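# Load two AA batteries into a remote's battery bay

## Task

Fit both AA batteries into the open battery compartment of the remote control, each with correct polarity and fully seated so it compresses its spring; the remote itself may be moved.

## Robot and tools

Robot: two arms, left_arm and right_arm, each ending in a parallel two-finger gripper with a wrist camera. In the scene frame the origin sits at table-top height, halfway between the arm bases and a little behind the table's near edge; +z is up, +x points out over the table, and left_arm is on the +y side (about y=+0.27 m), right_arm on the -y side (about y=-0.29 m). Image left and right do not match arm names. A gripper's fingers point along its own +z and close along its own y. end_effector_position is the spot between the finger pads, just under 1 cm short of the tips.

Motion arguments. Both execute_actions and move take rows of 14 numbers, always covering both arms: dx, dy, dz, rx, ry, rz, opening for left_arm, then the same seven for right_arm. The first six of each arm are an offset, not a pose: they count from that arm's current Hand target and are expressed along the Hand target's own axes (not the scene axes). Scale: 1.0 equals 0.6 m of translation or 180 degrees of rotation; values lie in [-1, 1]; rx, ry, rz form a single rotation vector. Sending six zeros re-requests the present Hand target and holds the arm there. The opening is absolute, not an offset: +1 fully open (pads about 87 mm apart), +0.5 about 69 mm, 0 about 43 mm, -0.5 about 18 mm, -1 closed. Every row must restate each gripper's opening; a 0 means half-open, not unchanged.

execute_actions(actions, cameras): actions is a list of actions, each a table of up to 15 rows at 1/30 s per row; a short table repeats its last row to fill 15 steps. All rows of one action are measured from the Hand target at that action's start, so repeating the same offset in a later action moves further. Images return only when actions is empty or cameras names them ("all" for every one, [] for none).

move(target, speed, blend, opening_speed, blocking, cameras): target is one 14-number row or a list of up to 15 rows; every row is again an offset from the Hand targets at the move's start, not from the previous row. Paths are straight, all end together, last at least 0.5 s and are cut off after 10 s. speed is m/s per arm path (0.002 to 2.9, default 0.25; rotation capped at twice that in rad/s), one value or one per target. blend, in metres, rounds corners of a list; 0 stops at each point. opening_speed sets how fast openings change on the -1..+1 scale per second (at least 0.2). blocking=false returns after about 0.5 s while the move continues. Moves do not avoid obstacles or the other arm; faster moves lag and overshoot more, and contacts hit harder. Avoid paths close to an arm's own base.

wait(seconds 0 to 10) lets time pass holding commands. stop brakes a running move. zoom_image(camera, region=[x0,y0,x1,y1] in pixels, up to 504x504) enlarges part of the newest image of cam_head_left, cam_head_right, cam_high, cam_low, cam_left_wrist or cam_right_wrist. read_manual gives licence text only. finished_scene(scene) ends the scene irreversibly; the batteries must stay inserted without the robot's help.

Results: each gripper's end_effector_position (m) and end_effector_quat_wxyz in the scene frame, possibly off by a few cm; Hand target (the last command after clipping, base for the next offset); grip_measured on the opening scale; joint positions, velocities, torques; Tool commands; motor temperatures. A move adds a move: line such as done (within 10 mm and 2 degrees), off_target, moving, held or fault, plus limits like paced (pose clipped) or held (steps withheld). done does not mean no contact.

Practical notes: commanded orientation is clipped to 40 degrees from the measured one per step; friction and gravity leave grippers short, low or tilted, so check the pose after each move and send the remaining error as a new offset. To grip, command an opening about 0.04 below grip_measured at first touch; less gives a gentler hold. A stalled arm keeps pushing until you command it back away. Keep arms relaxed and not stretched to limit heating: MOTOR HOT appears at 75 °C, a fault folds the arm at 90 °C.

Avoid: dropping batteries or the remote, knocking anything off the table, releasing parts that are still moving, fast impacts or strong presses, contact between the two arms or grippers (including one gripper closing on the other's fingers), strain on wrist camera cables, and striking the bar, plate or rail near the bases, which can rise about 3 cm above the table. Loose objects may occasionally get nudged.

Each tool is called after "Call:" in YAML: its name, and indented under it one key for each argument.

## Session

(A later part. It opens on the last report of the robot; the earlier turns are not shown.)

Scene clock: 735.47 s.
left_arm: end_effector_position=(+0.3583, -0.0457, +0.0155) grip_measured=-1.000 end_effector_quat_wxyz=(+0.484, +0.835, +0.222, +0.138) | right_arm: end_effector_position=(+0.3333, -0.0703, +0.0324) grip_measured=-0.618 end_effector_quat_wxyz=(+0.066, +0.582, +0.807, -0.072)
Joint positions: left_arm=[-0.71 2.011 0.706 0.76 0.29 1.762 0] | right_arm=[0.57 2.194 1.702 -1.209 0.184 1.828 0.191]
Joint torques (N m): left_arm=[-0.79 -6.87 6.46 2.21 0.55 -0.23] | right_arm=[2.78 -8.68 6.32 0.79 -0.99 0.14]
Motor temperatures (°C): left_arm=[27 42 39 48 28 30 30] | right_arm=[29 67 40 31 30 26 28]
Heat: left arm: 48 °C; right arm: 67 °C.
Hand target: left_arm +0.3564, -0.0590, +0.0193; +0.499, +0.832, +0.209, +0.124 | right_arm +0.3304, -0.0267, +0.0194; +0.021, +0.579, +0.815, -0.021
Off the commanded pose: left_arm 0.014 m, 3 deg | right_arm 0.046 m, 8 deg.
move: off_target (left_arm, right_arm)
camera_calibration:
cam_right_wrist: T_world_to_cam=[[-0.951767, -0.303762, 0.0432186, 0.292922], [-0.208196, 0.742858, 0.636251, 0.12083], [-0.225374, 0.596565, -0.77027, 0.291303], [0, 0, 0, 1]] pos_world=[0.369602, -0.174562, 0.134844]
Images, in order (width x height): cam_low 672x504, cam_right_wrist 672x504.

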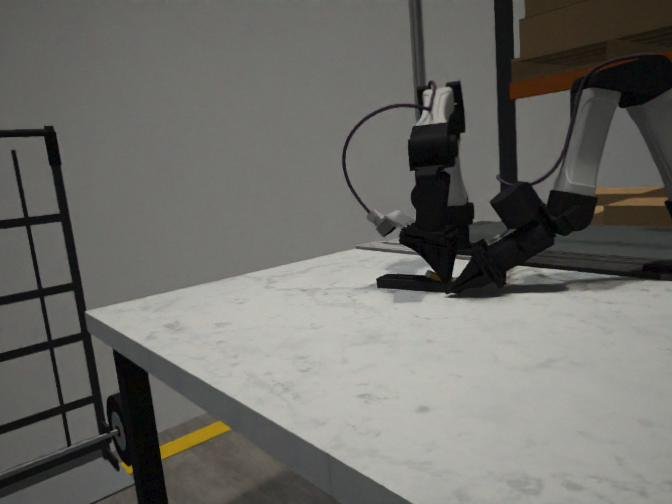

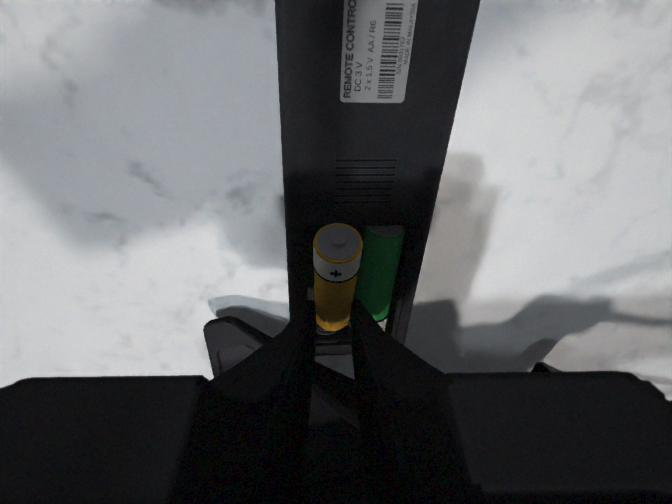

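Call:
move:
  target:
    - [0,0,0,0,0,0,-1,0.018,0,0.0,0,0.03,0,-0.95]
    - [0,0,0,0,0,0,-1,0.02,0,0.012,0,0.1,0,-0.95]
    - [0,0,0,0,0,0,-1,0.02,0,0.02,0,0.14,0,-0.95]
  speed: 0.05
  cameras: ["cam_right_wrist","cam_low"]

Call:
zoom_image:
  camera: "cam_right_wrist"
  region: [235, 150, 435, 400]

Call:
zoom_image:
  camera: "cam_low"
  region: [340, 230, 480, 320]

Scene clock: 742.90 s.
left_arm: end_effector_position=(+0.3659, -0.0351, +0.0132) grip_measured=-1.000 end_effector_quat_wxyz=(+0.473, +0.834, +0.238, +0.153) | right_arm: end_effector_position=(+0.3297, -0.0531, +0.0282) grip_measured=-0.621 end_effector_quat_wxyz=(-0.126, +0.593, +0.793, +0.062)
Joint positions: left_arm=[-0.697 2.011 0.706 0.75 0.253 1.762 0] | right_arm=[0.414 2.162 1.544 -1.011 -0.267 1.698 0.189]
Joint torques (N m): left_arm=[-2.03 -7.2 6.2 2.3 0.9 -0.22] | right_arm=[3.21 -6.46 2.55 1.43 -1 0.07]
Motor temperatures (°C): left_arm=[27 42 39 49 28 30 30] | right_arm=[29 65 39 31 30 26 29]
Heat: left arm: 49 °C; right arm: 65 °C.
Hand target: left_arm +0.3564, -0.0591, +0.0194; +0.499, +0.832, +0.209, +0.124 | right_arm +0.3264, -0.0161, +0.0067; -0.157, +0.570, +0.800, +0.105
Off the commanded pose: left_arm 0.026 m, 6 deg | right_arm 0.043 m, 7 deg.
move: off_target (left_arm, right_arm)
camera_calibration:
cam_right_wrist: T_world_to_cam=[[-0.957746, -0.281498, 0.0590115, 0.297667], [-0.0609985, 0.399307, 0.914786, 0.0352994], [-0.281074, 0.872533, -0.399605, 0.299598], [0, 0, 0, 1]] pos_world=[0.371452, -0.191711, 0.0698637]
Images, in order (width x height): cam_low 672x504, cam_right_wrist 672x504.

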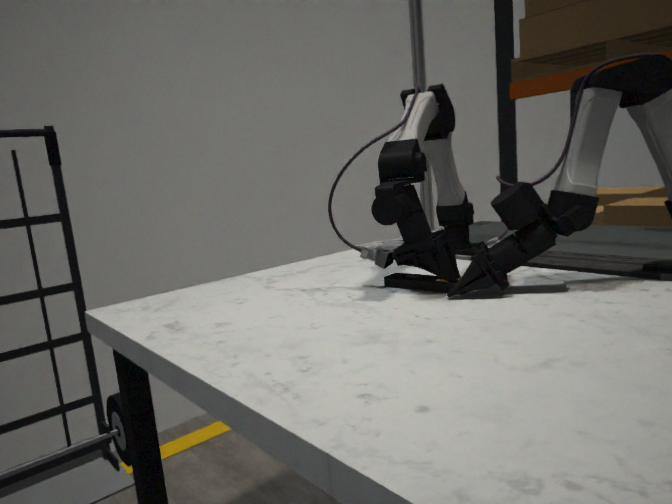

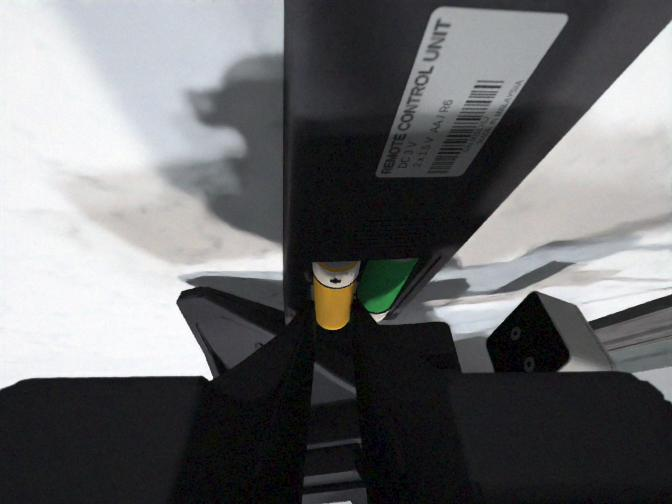

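Scaled by 2.016 from the camera's 672x504 image, which has a finer 960x720 frame.

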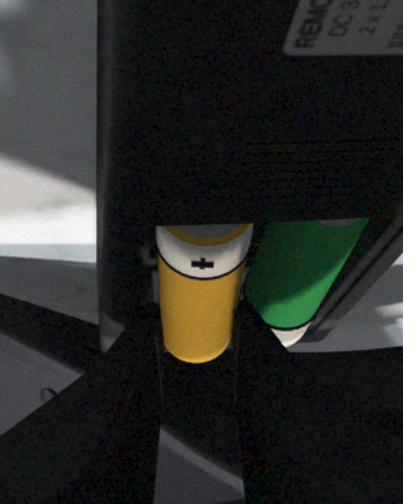

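Scaled by 3.600 from the camera's 672x504 image, which has a finer 960x720 frame.

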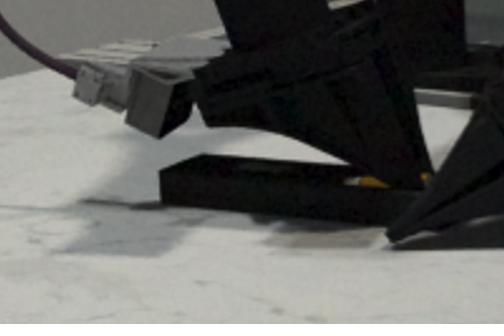

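Call:
move:
  target:
    - [0,0,0,0,0,0,-1,-0.02,0,-0.005,0,0.03,0,-0.95]
    - [0,0,0,0,0,0,-1,-0.03,0,-0.035,0,0.03,0,-0.5]
    - [0,0,0,0,0,0,-1,0,0,-0.18,0,0,0,-0.45]
  speed: 0.06
  opening_speed: 0.4

Call:
move:
  target: [0,0,0,0,0,0,-1,-0.02,0,-0.03,0,-0.1,0,-0.45]
  speed: 0.1
  cameras: ["cam_right_wrist","cam_low","cam_high"]

Call:
zoom_image:
  camera: "cam_right_wrist"
  region: [235, 100, 435, 350]

Call:
zoom_image:
  camera: "cam_low"
  region: [340, 230, 480, 320]

Call:
zoom_image:
  camera: "cam_high"
  region: [330, 150, 410, 230]

Scene clock: 750.10 s.
left_arm: end_effector_position=(+0.3555, -0.0489, +0.0159) grip_measured=-1.000 end_effector_quat_wxyz=(+0.488, +0.835, +0.216, +0.131) | right_arm: end_effector_position=(+0.3343, -0.0580, +0.0874) grip_measured=-0.450 end_effector_quat_wxyz=(-0.179, +0.579, +0.791, +0.084)
Joint positions: left_arm=[-0.713 2.011 0.706 0.761 0.307 1.762 0] | right_arm=[0.356 2.155 1.73 -1.246 -0.378 1.609 0.275]
Joint torques (N m): left_arm=[-0.61 -6.79 6.5 2.21 0.37 -0.23] | right_arm=[0.75 -15.01 9.59 -0.03 -0.06 0.01]
Motor temperatures (°C): left_arm=[27 42 39 49 28 30 30] | right_arm=[29 64 40 31 30 26 28]
Heat: left arm: 49 °C; right arm: 64 °C.
Hand target: left_arm +0.3563, -0.0591, +0.0194; +0.499, +0.832, +0.208, +0.124 | right_arm +0.3407, -0.0536, +0.1070; -0.157, +0.570, +0.800, +0.105
Off the commanded pose: left_arm 0.011 m, 2 deg | right_arm 0.021 m, 4 deg.
move: off_target (left_arm, right_arm); target 2's new opening was sent with right_arm's hand 0.018 m and 3 deg from that target; target 3's new opening was sent with right_arm's hand 0.021 m and 4 deg from that target

Scene clock: 752.30 s.
left_arm: end_effector_position=(+0.3555, -0.0489, +0.0159) grip_measured=-1.000 end_effector_quat_wxyz=(+0.488, +0.835, +0.216, +0.131) | right_arm: end_effector_position=(+0.3402, -0.0745, +0.1044) grip_measured=-0.450 end_effector_quat_wxyz=(-0.049, +0.580, +0.813, -0.003)
Joint positions: left_arm=[-0.713 2.011 0.706 0.761 0.307 1.762 0] | right_arm=[0.439 2.155 1.897 -1.407 -0.069 1.676 0.275]
Joint torques (N m): left_arm=[-0.59 -6.8 6.52 2.2 0.37 -0.24] | right_arm=[0.53 -13.59 9.83 0.04 0.1 0.15]
Motor temperatures (°C): left_arm=[27 42 39 48 28 30 30] | right_arm=[29 65 40 31 30 26 28]
Heat: left arm: 48 °C; right arm: 65 °C.
Hand target: left_arm +0.3563, -0.0591, +0.0194; +0.499, +0.832, +0.208, +0.124 | right_arm +0.3467, -0.0704, +0.1193; -0.030, +0.579, +0.814, +0.015
Off the commanded pose: left_arm 0.011 m, 2 deg | right_arm 0.017 m, 3 deg.
move: off_target (left_arm, right_arm)
camera_calibration:
cam_right_wrist: T_world_to_cam=[[-0.94496, -0.320305, 0.0667419, 0.289211], [-0.132691, 0.561634, 0.816677, 0.0215764], [-0.29907, 0.762871, -0.573223, 0.367816], [0, 0, 0, 1]] pos_world=[0.386159, -0.200078, 0.173917]
Images, in order (width x height): cam_high 672x504, cam_low 672x504, cam_right_wrist 672x504.

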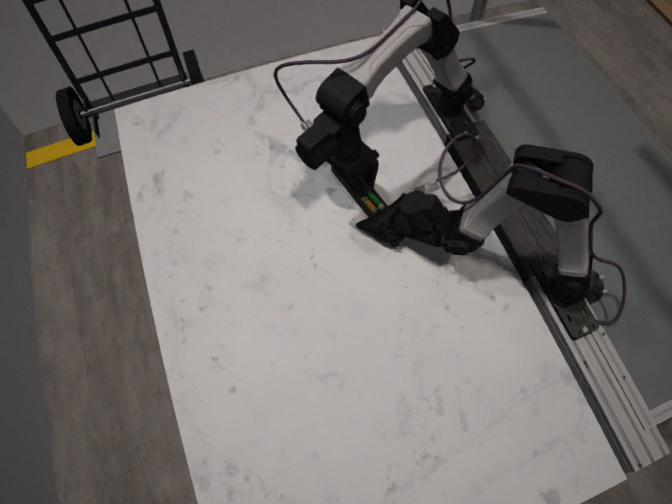

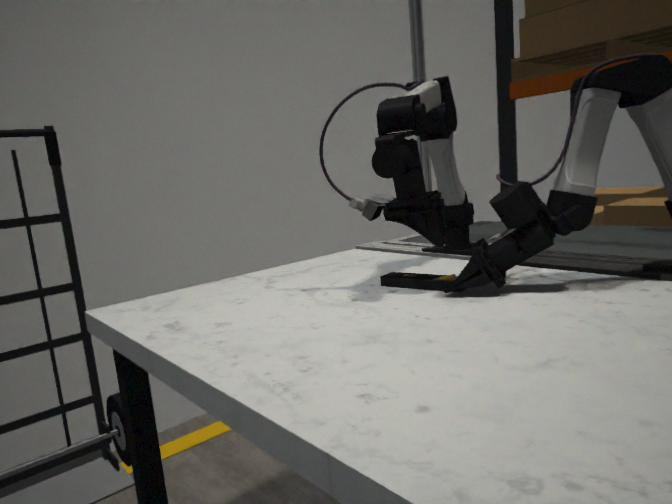

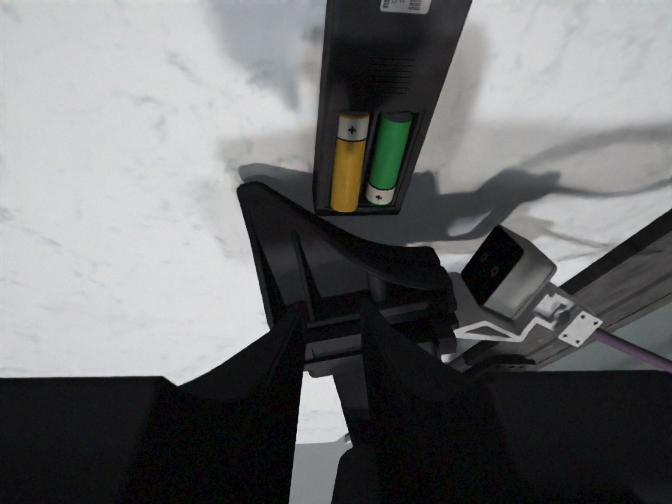

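Scaled by 2.016 from the camera's 672x504 image, which has a finer 960x720 frame.

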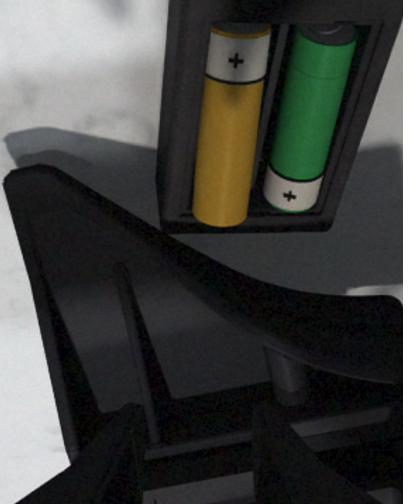

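Scaled by 3.600 from the camera's 672x504 image, which has a finer 960x720 frame.

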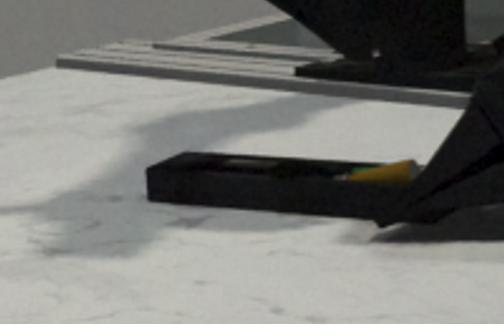

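Scaled by 6.300 from the camera's 672x504 image, which has a finer 960x720 frame.

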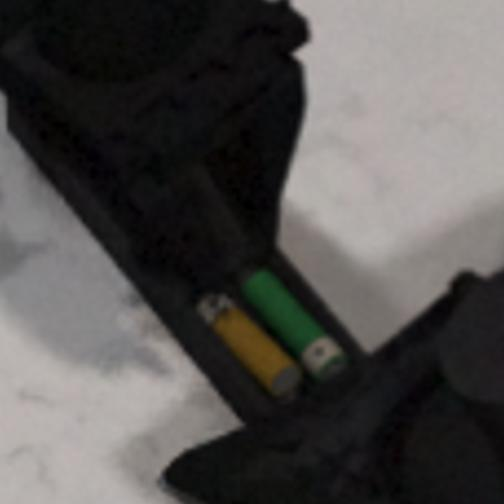

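Call:
move:
  target: [0,0,0,0,0,0,-1,-0.008,-0.027,0.09,0,0.1,0,-0.42]
  speed: 0.1
  cameras: ["cam_right_wrist","cam_low"]

Call:
zoom_image:
  camera: "cam_right_wrist"
  region: [235, 150, 435, 400]

Call:
zoom_image:
  camera: "cam_low"
  region: [340, 230, 480, 320]

Scene clock: 757.17 s.
left_arm: end_effector_position=(+0.3555, -0.0489, +0.0159) grip_measured=-1.000 end_effector_quat_wxyz=(+0.488, +0.835, +0.216, +0.131) | right_arm: end_effector_position=(+0.3290, -0.0794, +0.0528) grip_measured=-0.420 end_effector_quat_wxyz=(-0.161, +0.573, +0.799, +0.082)
Joint positions: left_arm=[-0.713 2.011 0.706 0.761 0.307 1.762 0] | right_arm=[0.322 2.127 1.562 -1.103 -0.34 1.558 0.29]
Joint torques (N m): left_arm=[-0.61 -6.79 6.52 2.2 0.37 -0.24] | right_arm=[-0.31 -14.76 5.04 0.18 -0.35 0.03]
Motor temperatures (°C): left_arm=[27 42 39 48 28 30 30] | right_arm=[29 65 40 31 30 26 28]
Heat: left arm: 48 °C; right arm: 65 °C.
Hand target: left_arm +0.3563, -0.0591, +0.0194; +0.499, +0.832, +0.208, +0.124 | right_arm +0.3313, -0.0771, +0.0651; -0.157, +0.570, +0.800, +0.105
Off the commanded pose: left_arm 0.011 m, 2 deg | right_arm 0.013 m, 3 deg.
move: off_target (left_arm, right_arm)
camera_calibration:
cam_right_wrist: T_world_to_cam=[[-0.944442, -0.322873, 0.0615057, 0.280412], [-0.0497643, 0.325441, 0.944252, 0.0122167], [-0.32489, 0.88873, -0.323428, 0.343803], [0, 0, 0, 1]] pos_world=[0.377139, -0.218986, 0.0824129]
Images, in order (width x height): cam_low 672x504, cam_right_wrist 672x504.

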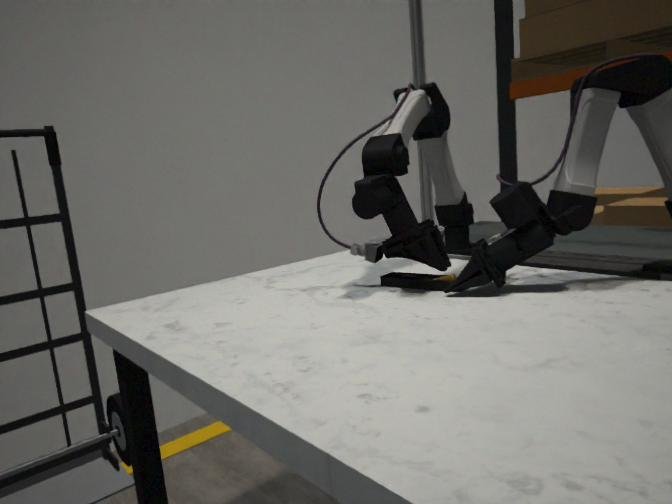

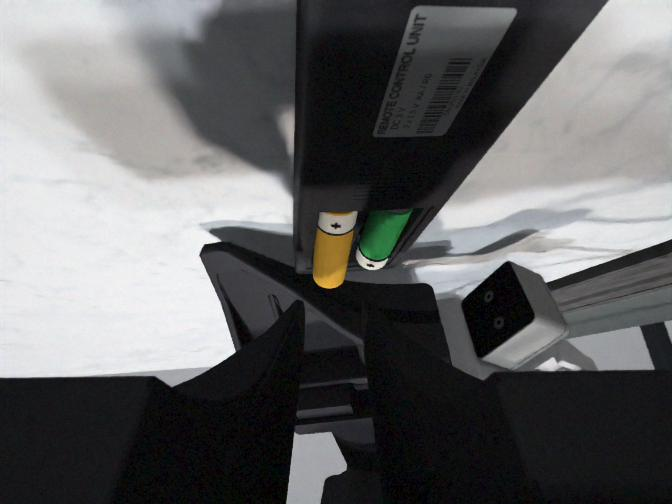

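Scaled by 2.016 from the camera's 672x504 image, which has a finer 960x720 frame.

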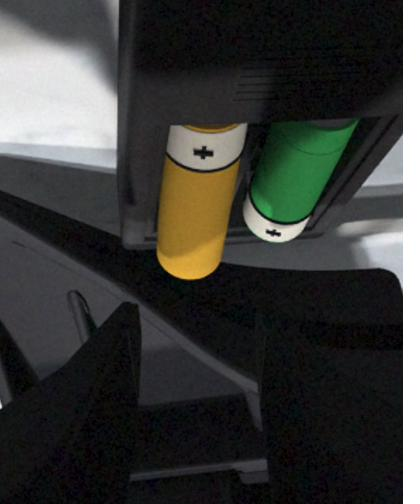

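Scaled by 3.600 from the camera's 672x504 image, which has a finer 960x720 frame.

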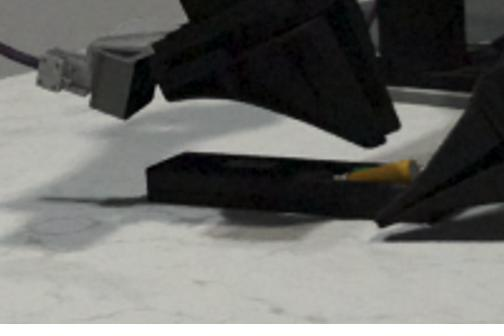

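Call:
move:
  target:
    - [0,0,0,0,0,0,-1,-0.022,0,0.052,0,0,0,-0.45]
    - [0,0,0,0,0,0,-1,-0.022,0,0.052,0,0,0,-0.88]
  speed: 0.06
  opening_speed: 0.6

Call:
move:
  target:
    - [0,0,0,0,0,0,-1,0.01,0,-0.05,0,0,0,-0.88]
    - [0,0,0,0,0,0,-1,0.0,0,-0.06,0,-0.16,0,-0.88]
  speed: 0.06
  cameras: ["cam_right_wrist","cam_low"]

Call:
zoom_image:
  camera: "cam_right_wrist"
  region: [235, 150, 435, 400]

Call:
zoom_image:
  camera: "cam_low"
  region: [340, 230, 480, 320]

Scene clock: 760.63 s.
left_arm: end_effector_position=(+0.3555, -0.0489, +0.0159) grip_measured=-1.000 end_effector_quat_wxyz=(+0.488, +0.835, +0.216, +0.131) | right_arm: end_effector_position=(+0.3297, -0.0793, +0.0341) grip_measured=-0.654 end_effector_quat_wxyz=(-0.155, +0.571, +0.801, +0.097)
Joint positions: left_arm=[-0.713 2.011 0.706 0.761 0.307 1.762 0] | right_arm=[0.317 2.127 1.482 -0.992 -0.348 1.552 0.173]
Joint torques (N m): left_arm=[-0.59 -6.79 6.5 2.21 0.36 -0.23] | right_arm=[-0.39 -10.56 5.03 0.34 -0.31 0.05]
Motor temperatures (°C): left_arm=[27 43 39 48 28 30 30] | right_arm=[29 65 40 31 30 26 28]
Heat: left arm: 48 °C; right arm: 65 °C.
Hand target: left_arm +0.3563, -0.0591, +0.0194; +0.499, +0.832, +0.208, +0.124 | right_arm +0.3311, -0.0779, +0.0313; -0.157, +0.570, +0.800, +0.105
Off the commanded pose: left_arm 0.011 m, 2 deg | right_arm 0.003 m, 1 deg.
move: off_target (left_arm)

Scene clock: 766.30 s.
left_arm: end_effector_position=(+0.3555, -0.0489, +0.0159) grip_measured=-1.000 end_effector_quat_wxyz=(+0.488, +0.835, +0.216, +0.131) | right_arm: end_effector_position=(+0.3263, -0.0958, +0.0510) grip_measured=-0.880 end_effector_quat_wxyz=(+0.028, +0.577, +0.815, -0.058)
Joint positions: left_arm=[-0.713 2.011 0.706 0.761 0.308 1.762 0] | right_arm=[0.488 2.108 1.64 -1.223 0.113 1.725 0.06]
Joint torques (N m): left_arm=[-0.59 -6.79 6.52 2.21 0.36 -0.24] | right_arm=[0.55 -12.68 9.52 -0.01 0.21 0.13]
Motor temperatures (°C): left_arm=[27 43 39 48 28 30 30] | right_arm=[29 66 41 31 30 26 28]
Heat: left arm: 48 °C; right arm: 66 °C.
Hand target: left_arm +0.3564, -0.0591, +0.0194; +0.499, +0.832, +0.208, +0.124 | right_arm +0.3359, -0.0903, +0.0648; +0.047, +0.578, +0.814, -0.040
Off the commanded pose: left_arm 0.011 m, 2 deg | right_arm 0.018 m, 3 deg.
move: off_target (left_arm, right_arm)
camera_calibration:
cam_right_wrist: T_world_to_cam=[[-0.945155, -0.319905, 0.0659039, 0.273023], [-0.186811, 0.694973, 0.694344, 0.111899], [-0.267925, 0.643951, -0.716619, 0.334927], [0, 0, 0, 1]] pos_world=[0.368688, -0.206102, 0.144325]
Images, in order (width x height): cam_low 672x504, cam_right_wrist 672x504.

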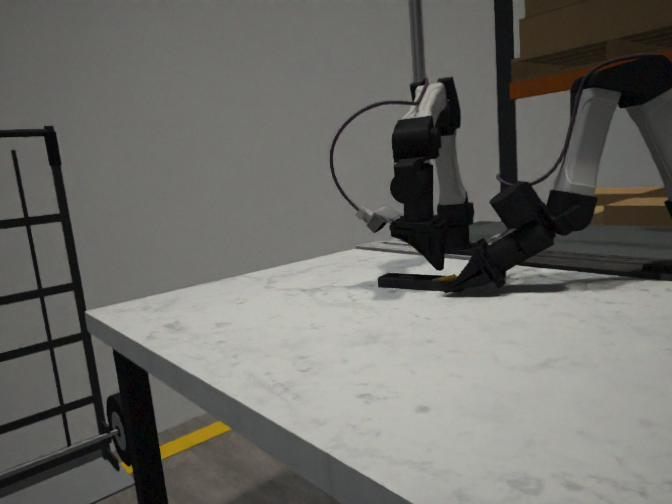

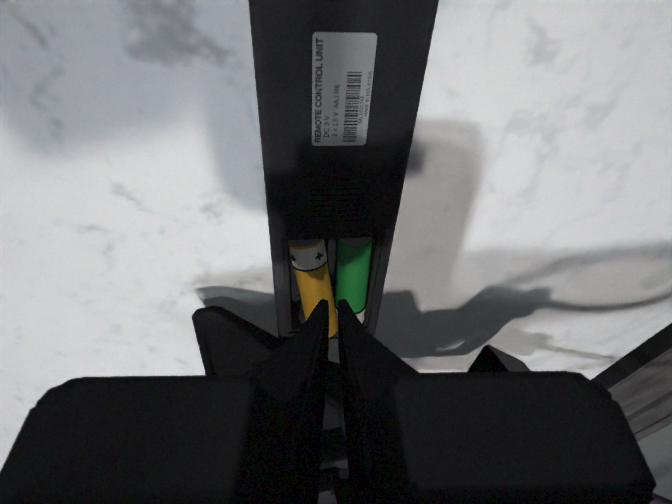

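Scaled by 2.016 from the camera's 672x504 image, which has a finer 960x720 frame.

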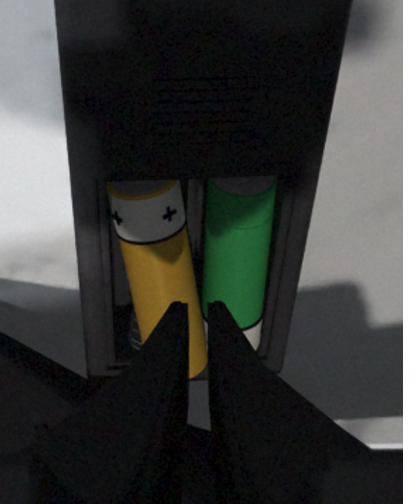

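Scaled by 3.600 from the camera's 672x504 image, which has a finer 960x720 frame.

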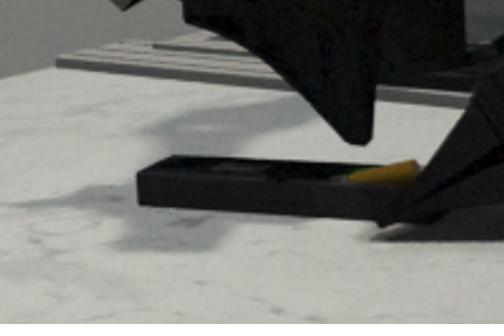

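Call:
move:
  target:
    - [0,0,0,0,0,0,-1,0,0,-0.02,0,0,0,-0.42]
    - [0,0,0,0,0,0,-1,0.0,-0.005,0.01,0,0.15,0,-0.42]
  speed: 0.08
  cameras: ["cam_right_wrist"]

Call:
zoom_image:
  camera: "cam_right_wrist"
  region: [235, 150, 435, 400]

Scene clock: 771.40 s.
left_arm: end_effector_position=(+0.3555, -0.0489, +0.0159) grip_measured=-1.000 end_effector_quat_wxyz=(+0.488, +0.835, +0.216, +0.131) | right_arm: end_effector_position=(+0.3323, -0.0940, +0.0540) grip_measured=-0.420 end_effector_quat_wxyz=(-0.142, +0.574, +0.802, +0.081)
Joint positions: left_arm=[-0.713 2.011 0.706 0.761 0.308 1.762 0] | right_arm=[0.295 2.102 1.543 -1.097 -0.307 1.531 0.29]
Joint torques (N m): left_arm=[-0.59 -6.79 6.53 2.2 0.36 -0.24] | right_arm=[-0.46 -12.52 5.11 0.21 -0.37 0.01]
Motor temperatures (°C): left_arm=[27 43 39 48 28 30 30] | right_arm=[29 67 41 31 30 26 28]
Heat: left arm: 48 °C; right arm: 67 °C.
Hand target: left_arm +0.3564, -0.0591, +0.0194; +0.499, +0.832, +0.208, +0.124 | right_arm +0.3332, -0.0921, +0.0589; -0.145, +0.571, +0.802, +0.097
Off the commanded pose: left_arm 0.011 m, 2 deg | right_arm 0.005 m, 2 deg.
move: off_target (left_arm)
camera_calibration:
cam_right_wrist: T_world_to_cam=[[-0.945739, -0.322333, 0.0409864, 0.280313], [-0.0775754, 0.34648, 0.934844, 0.0276725], [-0.315532, 0.880939, -0.352684, 0.355986], [0, 0, 0, 1]] pos_world=[0.379575, -0.232836, 0.0881921]
Images, in order (width x height): cam_right_wrist 672x504.

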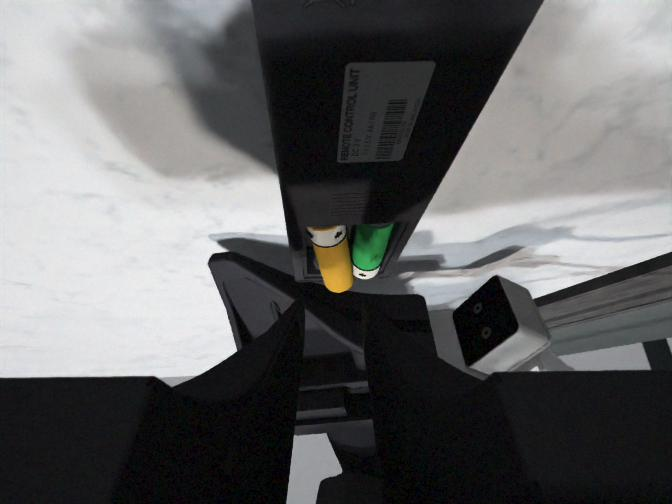

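Scaled by 2.016 from the camera's 672x504 image, which has a finer 960x720 frame.

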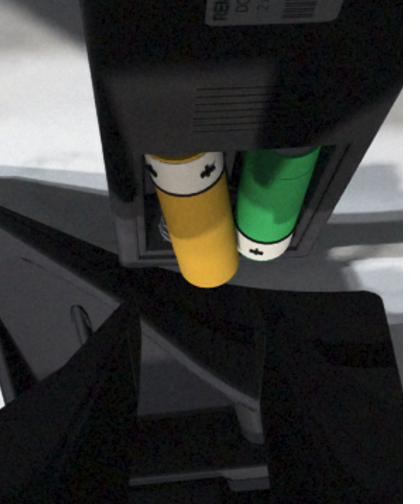

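Call:
move:
  target:
    - [0,0,0,0,0,0,-1,-0.0105,-0.003,0.051,0,0,0,-0.42]
    - [0,0,0,0,0,0,-1,-0.0105,-0.003,0.051,0,0,0,-0.88]
  speed: 0.06
  opening_speed: 0.6
  cameras: ["cam_right_wrist","cam_low"]

Call:
zoom_image:
  camera: "cam_low"
  region: [340, 230, 480, 320]

Scene clock: 774.63 s.
left_arm: end_effector_position=(+0.3555, -0.0489, +0.0159) grip_measured=-1.000 end_effector_quat_wxyz=(+0.488, +0.835, +0.216, +0.131) | right_arm: end_effector_position=(+0.3313, -0.0908, +0.0336) grip_measured=-0.879 end_effector_quat_wxyz=(-0.142, +0.571, +0.803, +0.098)
Joint positions: left_arm=[-0.713 2.011 0.706 0.761 0.308 1.762 0] | right_arm=[0.295 2.106 1.457 -0.98 -0.326 1.531 0.061]
Joint torques (N m): left_arm=[-0.61 -6.79 6.53 2.2 0.36 -0.24] | right_arm=[0.29 -9.91 4.94 0.29 -0.18 0.12]
Motor temperatures (°C): left_arm=[27 43 39 47 28 30 30] | right_arm=[29 67 40 31 30 26 28]
Heat: left arm: 47 °C; right arm: 67 °C.
Hand target: left_arm +0.3564, -0.0591, +0.0194; +0.499, +0.832, +0.208, +0.124 | right_arm +0.3297, -0.0885, +0.0279; -0.145, +0.571, +0.802, +0.096
Off the commanded pose: left_arm 0.011 m, 2 deg | right_arm 0.006 m, 0 deg.
move: off_target (left_arm)
camera_calibration:
cam_right_wrist: T_world_to_cam=[[-0.946537, -0.322329, 0.0131417, 0.282348], [-0.0964366, 0.321596, 0.941953, 0.0492562], [-0.307845, 0.890326, -0.335487, 0.343429], [0, 0, 0, 1]] pos_world=[0.377726, -0.230596, 0.0651084]
Images, in order (width x height): cam_low 672x504, cam_right_wrist 672x504.

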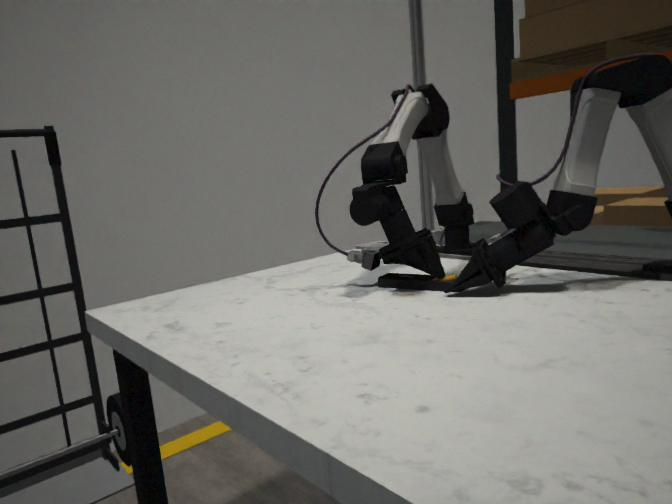

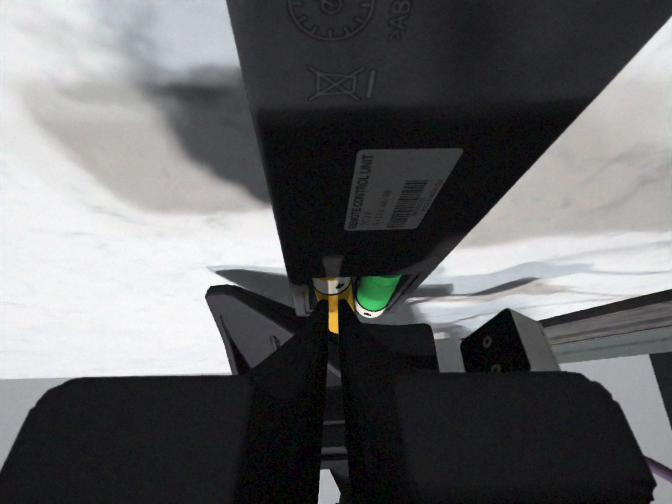

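Scaled by 3.600 from the camera's 672x504 image, which has a finer 960x720 frame.

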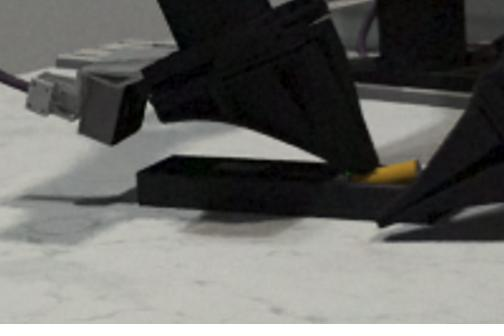

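Call:
move:
  target:
    - [0,0,0,0,0,0,-1,0.015,0,-0.045,0,0,0,-0.42]
    - [0,0,0,0,0,0,-1,0.034,0,-0.03,0,0,0,-0.42]
    - [0,0,0,0,0,0,-1,0.019,0,0.007,0,0,0,-0.42]
    - [0,0,0,0,0,0,-1,0.019,0,0.007,0,0,0,-0.88]
  speed: 0.07
  opening_speed: 0.6
  cameras: ["cam_right_wrist","cam_low"]

Call:
zoom_image:
  camera: "cam_low"
  region: [340, 230, 480, 320]

Scene clock: 779.33 s.
left_arm: end_effector_position=(+0.3550, -0.0494, +0.0159) grip_measured=-1.000 end_effector_quat_wxyz=(+0.489, +0.835, +0.215, +0.129) | right_arm: end_effector_position=(+0.3237, -0.0767, +0.0364) grip_measured=-0.878 end_effector_quat_wxyz=(-0.154, +0.570, +0.801, +0.099)
Joint positions: left_arm=[-0.713 2.011 0.706 0.761 0.311 1.762 0] | right_arm=[0.328 2.103 1.453 -0.98 -0.35 1.562 0.061]
Joint torques (N m): left_arm=[-0.59 -6.79 6.52 2.2 0.32 -0.24] | right_arm=[0.23 -9.94 4.88 0.41 -0.01 0.14]
Motor temperatures (°C): left_arm=[27 43 39 47 28 30 30] | right_arm=[29 68 40 31 30 26 28]
Heat: left arm: 47 °C; right arm: 68 °C.
Hand target: left_arm +0.3564, -0.0591, +0.0194; +0.499, +0.832, +0.208, +0.124 | right_arm +0.3257, -0.0769, +0.0279; -0.145, +0.571, +0.802, +0.096
Off the commanded pose: left_arm 0.010 m, 2 deg | right_arm 0.009 m, 1 deg.
move: done
camera_calibration:
cam_right_wrist: T_world_to_cam=[[-0.94534, -0.325183, 0.024265, 0.278776], [-0.0804761, 0.304768, 0.949021, 0.034728], [-0.316, 0.895194, -0.314279, 0.331774], [0, 0, 0, 1]] pos_world=[0.371174, -0.216933, 0.0645475]
Images, in order (width x height): cam_low 672x504, cam_right_wrist 672x504.

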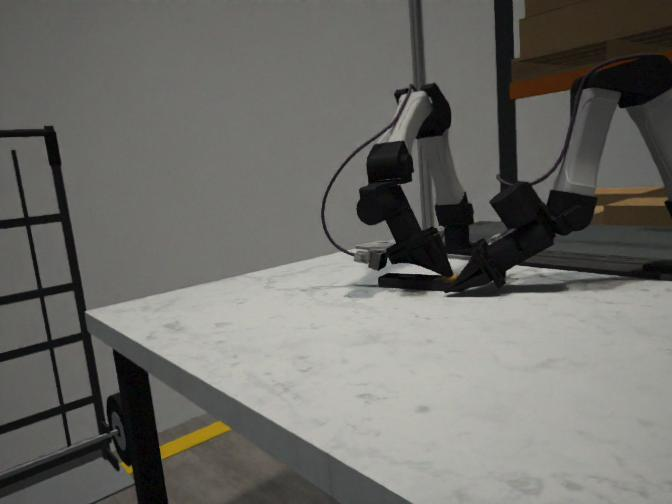

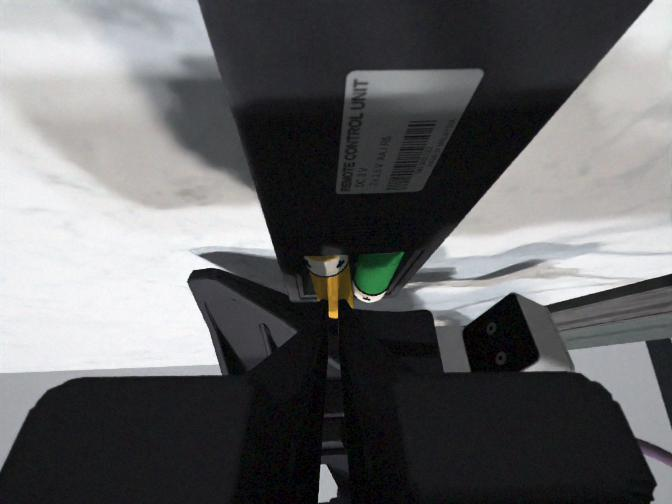

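Scaled by 3.600 from the camera's 672x504 image, which has a finer 960x720 frame.

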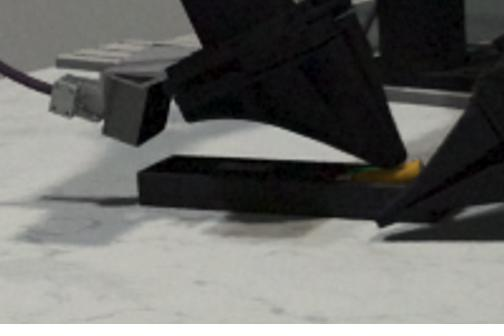

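Call:
move:
  target:
    - [0,0,0,0,0,0,-1,0,0.016,-0.006,0,0,0,-0.88]
    - [0,0,0,0,0,0,-1,0.015,0.01,-0.03,0,0,0,-0.42]
    - [0,0,0,0,0,0,-1,0.03,0.004,-0.045,0,0,0,-0.42]
  speed: 0.05
  cameras: ["cam_right_wrist"]

Call:
zoom_image:
  camera: "cam_right_wrist"
  region: [235, 150, 435, 400]

Scene clock: 783.23 s.
left_arm: end_effector_position=(+0.3550, -0.0494, +0.0159) grip_measured=-1.000 end_effector_quat_wxyz=(+0.489, +0.835, +0.215, +0.129) | right_arm: end_effector_position=(+0.3150, -0.0747, +0.0388) grip_measured=-0.420 end_effector_quat_wxyz=(-0.167, +0.575, +0.797, +0.074)
Joint positions: left_arm=[-0.713 2.011 0.706 0.761 0.311 1.762 0] | right_arm=[0.344 2.115 1.483 -1.048 -0.344 1.583 0.29]
Joint torques (N m): left_arm=[-0.59 -6.79 6.52 2.2 0.32 -0.24] | right_arm=[0.68 -14.63 9.46 -0.03 -0.06 0.13]
Motor temperatures (°C): left_arm=[27 43 39 47 28 30 30] | right_arm=[29 67 40 31 30 26 28]
Heat: left arm: 47 °C; right arm: 67 °C.
Hand target: left_arm +0.3564, -0.0591, +0.0194; +0.499, +0.832, +0.208, +0.124 | right_arm +0.3258, -0.0687, +0.0595; -0.145, +0.571, +0.802, +0.097
Off the commanded pose: left_arm 0.010 m, 2 deg | right_arm 0.024 m, 4 deg.
move: off_target (right_arm); target 2's new opening was sent with right_arm's hand 0.013 m and 2 deg from that target
camera_calibration:
cam_right_wrist: T_world_to_cam=[[-0.94352, -0.321156, 0.0814244, 0.268609], [-0.0310568, 0.330408, 0.943327, 0.0176952], [-0.329858, 0.887519, -0.321721, 0.33193], [0, 0, 0, 1]] pos_world=[0.363477, -0.214175, 0.068225]
Images, in order (width x height): cam_right_wrist 672x504.

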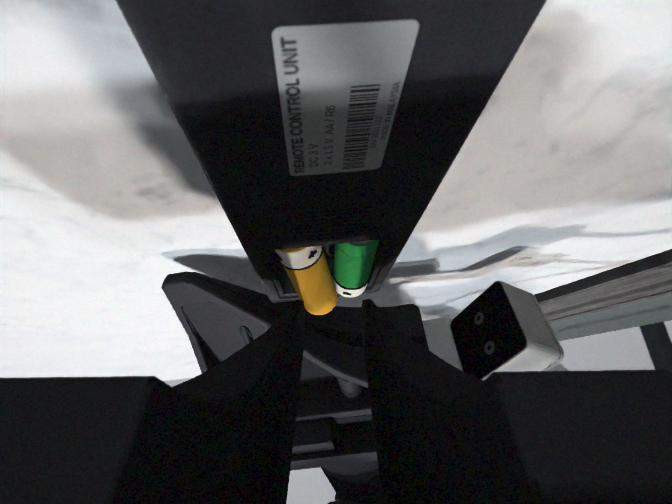

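Scaled by 2.016 from the camera's 672x504 image, which has a finer 960x720 frame.

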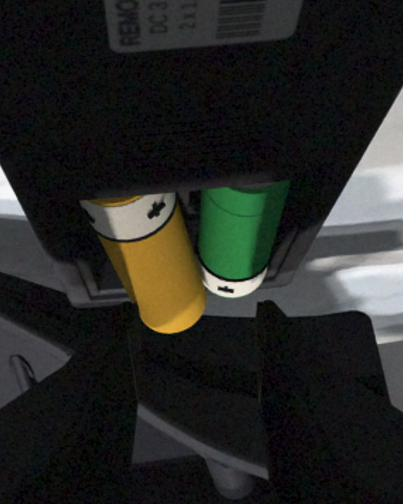

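Call:
move:
  target: [0,0,0,0,0,0,-1,0.0,0.004,-0.025,0,0,-0.09,-0.42]
  speed: 0.08
  cameras: ["cam_right_wrist"]

Call:
zoom_image:
  camera: "cam_right_wrist"
  region: [235, 150, 435, 400]

Scene clock: 787.23 s.
left_arm: end_effector_position=(+0.3550, -0.0494, +0.0159) grip_measured=-1.000 end_effector_quat_wxyz=(+0.489, +0.835, +0.215, +0.129) | right_arm: end_effector_position=(+0.3218, -0.0743, +0.0690) grip_measured=-0.420 end_effector_quat_wxyz=(-0.142, +0.457, +0.871, +0.111)
Joint positions: left_arm=[-0.713 2.011 0.706 0.761 0.311 1.762 0] | right_arm=[0.344 2.115 1.611 -1.136 -0.344 1.307 0.29]
Joint torques (N m): left_arm=[-0.61 -6.79 6.52 2.21 0.32 -0.23] | right_arm=[-0.01 -10.77 9.63 0.06 -0.05 -0.04]
Motor temperatures (°C): left_arm=[27 43 39 47 28 30 30] | right_arm=[29 67 41 31 30 26 28]
Heat: left arm: 47 °C; right arm: 67 °C.
Hand target: left_arm +0.3564, -0.0591, +0.0194; +0.499, +0.832, +0.208, +0.124 | right_arm +0.3298, -0.0728, +0.0735; -0.130, +0.453, +0.875, +0.116
Off the commanded pose: left_arm 0.010 m, 2 deg | right_arm 0.009 m, 2 deg.
move: done
camera_calibration:
cam_right_wrist: T_world_to_cam=[[-0.831738, -0.552441, -0.0549712, 0.228915], [-0.22314, 0.241993, 0.944271, 0.0444838], [-0.508351, 0.797652, -0.324546, 0.394473], [0, 0, 0, 1]] pos_world=[0.400855, -0.198955, 0.0986039]
Images, in order (width x height): cam_right_wrist 672x504.

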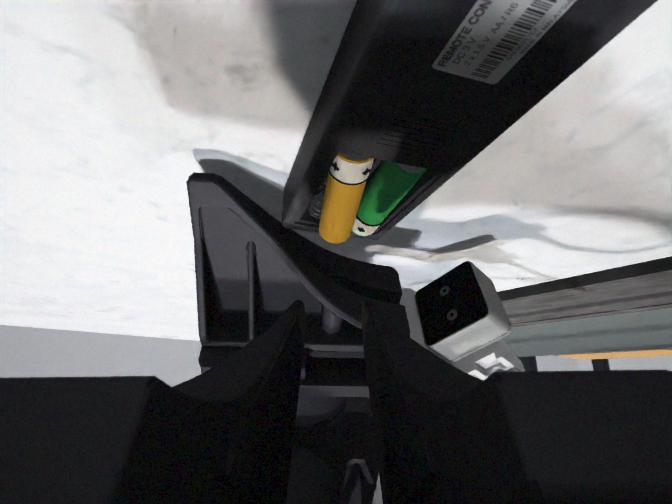

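Scaled by 2.016 from the camera's 672x504 image, which has a finer 960x720 frame.

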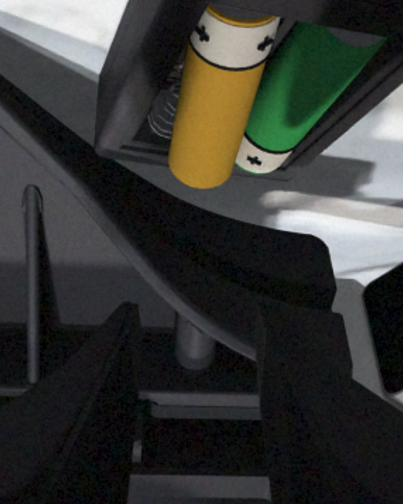

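Call:
move:
  target: [0,0,0,0,0,0,-1,-0.018,-0.007,0.045,0,0,0,-0.42]
  speed: 0.06
  cameras: ["cam_right_wrist"]

Call:
zoom_image:
  camera: "cam_right_wrist"
  region: [235, 150, 435, 400]

Scene clock: 789.60 s.
left_arm: end_effector_position=(+0.3550, -0.0494, +0.0159) grip_measured=-1.000 end_effector_quat_wxyz=(+0.489, +0.835, +0.215, +0.129) | right_arm: end_effector_position=(+0.3275, -0.0719, +0.0499) grip_measured=-0.420 end_effector_quat_wxyz=(-0.134, +0.453, +0.873, +0.119)
Joint positions: left_arm=[-0.713 2.011 0.706 0.761 0.311 1.762 0] | right_arm=[0.344 2.14 1.572 -1.051 -0.344 1.3 0.29]
Joint torques (N m): left_arm=[-0.59 -6.78 6.52 2.2 0.32 -0.23] | right_arm=[-0.43 -10.71 5.48 0.32 -0.09 0]
Motor temperatures (°C): left_arm=[27 43 39 47 28 30 30] | right_arm=[29 66 41 31 30 26 28]
Heat: left arm: 47 °C; right arm: 66 °C.
Hand target: left_arm +0.3564, -0.0591, +0.0194; +0.499, +0.832, +0.208, +0.124 | right_arm +0.3291, -0.0747, +0.0442; -0.130, +0.453, +0.875, +0.116
Off the commanded pose: left_arm 0.010 m, 2 deg | right_arm 0.007 m, 1 deg.
move: done
camera_calibration:
cam_right_wrist: T_world_to_cam=[[-0.82709, -0.556636, -0.0779662, 0.233272], [-0.245503, 0.232986, 0.940981, 0.0700219], [-0.505619, 0.797417, -0.329356, 0.388631], [0, 0, 0, 1]] pos_world=[0.406626, -0.196368, 0.0802961]
Images, in order (width x height): cam_right_wrist 672x504.

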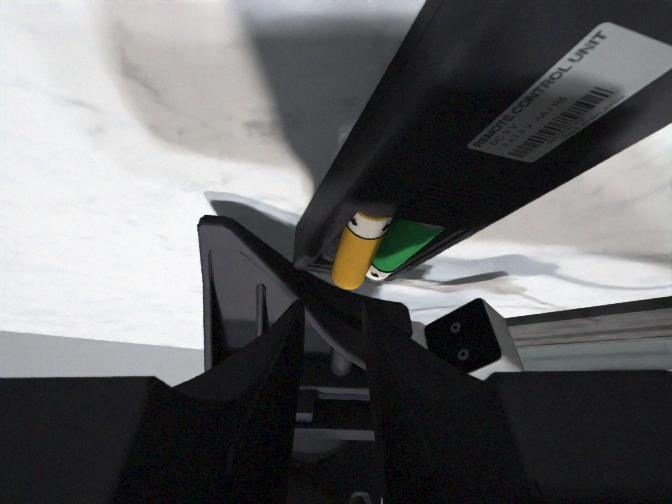

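Scaled by 2.016 from the camera's 672x504 image, which has a finer 960x720 frame.

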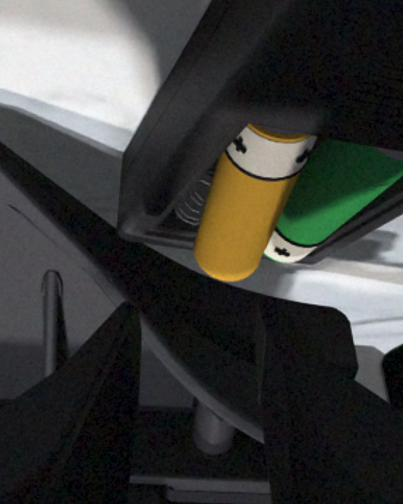

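Call:
move:
  target:
    - [0,0,0,0,0,0,-1,0.0,-0.008,-0.01,0,0,0.04,-0.42]
    - [0,0,0,0,0,0,-1,-0.004,-0.0085,0.018,0,0,0.04,-0.42]
  speed: 0.06
  cameras: ["cam_right_wrist"]

Call:
zoom_image:
  camera: "cam_right_wrist"
  region: [235, 150, 435, 400]

Scene clock: 792.40 s.
left_arm: end_effector_position=(+0.3550, -0.0494, +0.0159) grip_measured=-1.000 end_effector_quat_wxyz=(+0.489, +0.835, +0.215, +0.129) | right_arm: end_effector_position=(+0.3202, -0.0769, +0.0333) grip_measured=-0.420 end_effector_quat_wxyz=(-0.151, +0.504, +0.844, +0.099)
Joint positions: left_arm=[-0.713 2.011 0.706 0.761 0.311 1.762 0] | right_arm=[0.335 2.14 1.5 -1.014 -0.344 1.406 0.29]
Joint torques (N m): left_arm=[-0.61 -6.78 6.52 2.21 0.32 -0.24] | right_arm=[0.06 -12.31 4.6 0.45 -0.05 0.11]
Motor temperatures (°C): left_arm=[27 43 39 47 28 30 30] | right_arm=[29 67 41 31 30 26 28]
Heat: left arm: 47 °C; right arm: 67 °C.
Hand target: left_arm +0.3564, -0.0591, +0.0194; +0.499, +0.832, +0.208, +0.124 | right_arm +0.3249, -0.0760, +0.0328; -0.137, +0.507, +0.844, +0.108
Off the commanded pose: left_arm 0.010 m, 2 deg | right_arm 0.005 m, 2 deg.
move: done
camera_calibration:
cam_right_wrist: T_world_to_cam=[[-0.88473, -0.466056, -0.00659893, 0.246227], [-0.154199, 0.279302, 0.947741, 0.059087], [-0.439858, 0.839513, -0.318972, 0.365261], [0, 0, 0, 1]] pos_world=[0.387618, -0.208389, 0.0621337]
Images, in order (width x height): cam_right_wrist 672x504.

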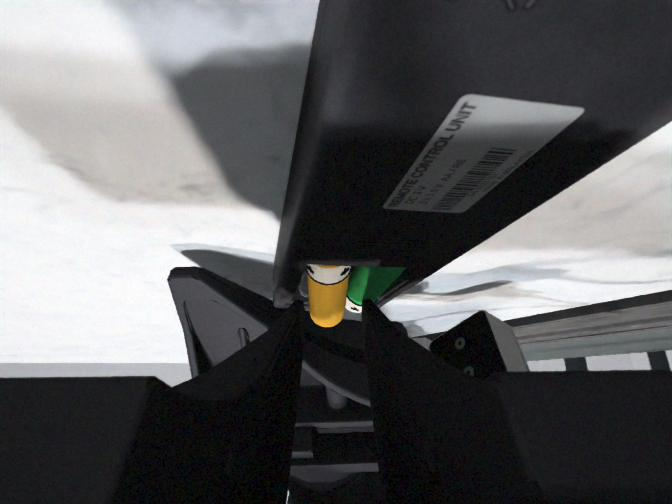

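Scaled by 2.016 from the camera's 672x504 image, which has a finer 960x720 frame.

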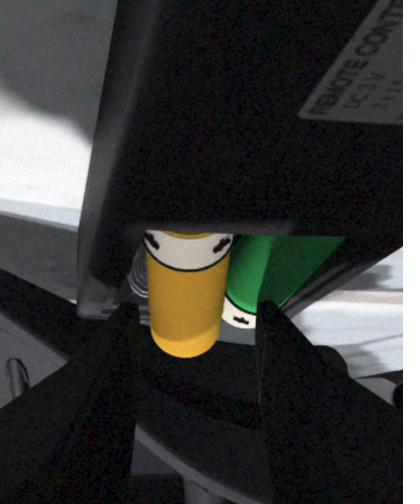

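Between the fingers and low. Close.

Call:
move:
  target:
    - [0,0,0,0,0,0,-1,0,0.004,0,0,0,0,-0.88]
    - [0,0,0,0,0,0,-1,0.01,0.004,-0.06,0,0,0,-0.88]
  speed: 0.06
  opening_speed: 0.5
  cameras: ["cam_right_wrist","cam_low"]

Call:
zoom_image:
  camera: "cam_right_wrist"
  region: [235, 150, 435, 400]

Call:
zoom_image:
  camera: "cam_low"
  region: [340, 230, 480, 320]

Scene clock: 795.60 s.
left_arm: end_effector_position=(+0.3550, -0.0494, +0.0159) grip_measured=-1.000 end_effector_quat_wxyz=(+0.489, +0.835, +0.215, +0.129) | right_arm: end_effector_position=(+0.3167, -0.0815, +0.0497) grip_measured=-0.635 end_effector_quat_wxyz=(-0.161, +0.510, +0.840, +0.086)
Joint positions: left_arm=[-0.713 2.011 0.706 0.761 0.311 1.762 0] | right_arm=[0.328 2.128 1.547 -1.108 -0.341 1.408 0.183]
Joint torques (N m): left_arm=[-0.59 -6.79 6.52 2.2 0.32 -0.24] | right_arm=[-0.51 -14.61 9.28 -0.05 -0.08 0]
Motor temperatures (°C): left_arm=[27 43 39 47 28 30 30] | right_arm=[29 68 41 31 30 26 28]
Heat: left arm: 47 °C; right arm: 68 °C.
Hand target: left_arm +0.3564, -0.0591, +0.0194; +0.499, +0.832, +0.208, +0.124 | right_arm +0.3288, -0.0815, +0.0686; -0.137, +0.507, +0.844, +0.107
Off the commanded pose: left_arm 0.010 m, 2 deg | right_arm 0.023 m, 4 deg.
move: off_target (right_arm)
camera_calibration:
cam_right_wrist: T_world_to_cam=[[-0.888224, -0.45856, 0.0279289, 0.24111], [-0.121664, 0.293412, 0.948213, 0.0351484], [-0.443007, 0.838828, -0.316406, 0.373635], [0, 0, 0, 1]] pos_world=[0.383959, -0.213165, 0.0781582]
Images, in order (width x height): cam_low 672x504, cam_right_wrist 672x504.

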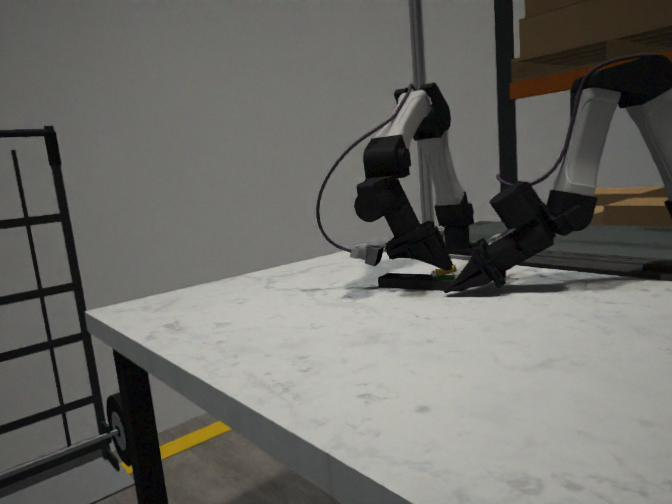

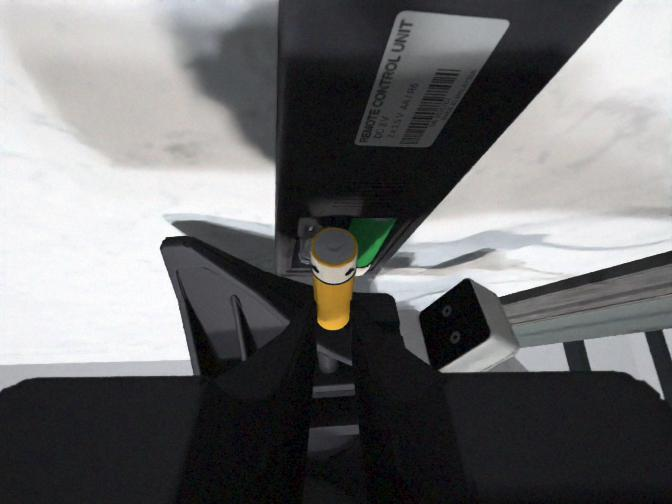

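Scaled by 2.016 from the camera's 672x504 image, which has a finer 960x720 frame.

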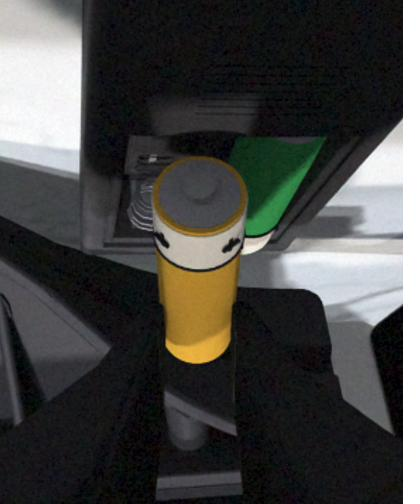

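Scaled by 3.600 from the camera's 672x504 image, which has a finer 960x720 frame.

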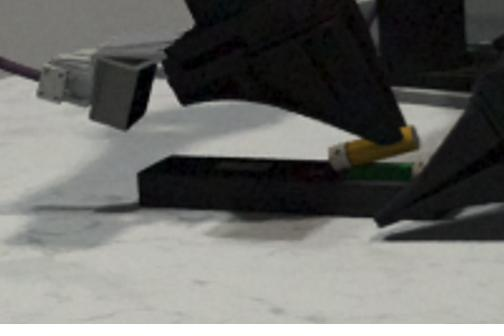

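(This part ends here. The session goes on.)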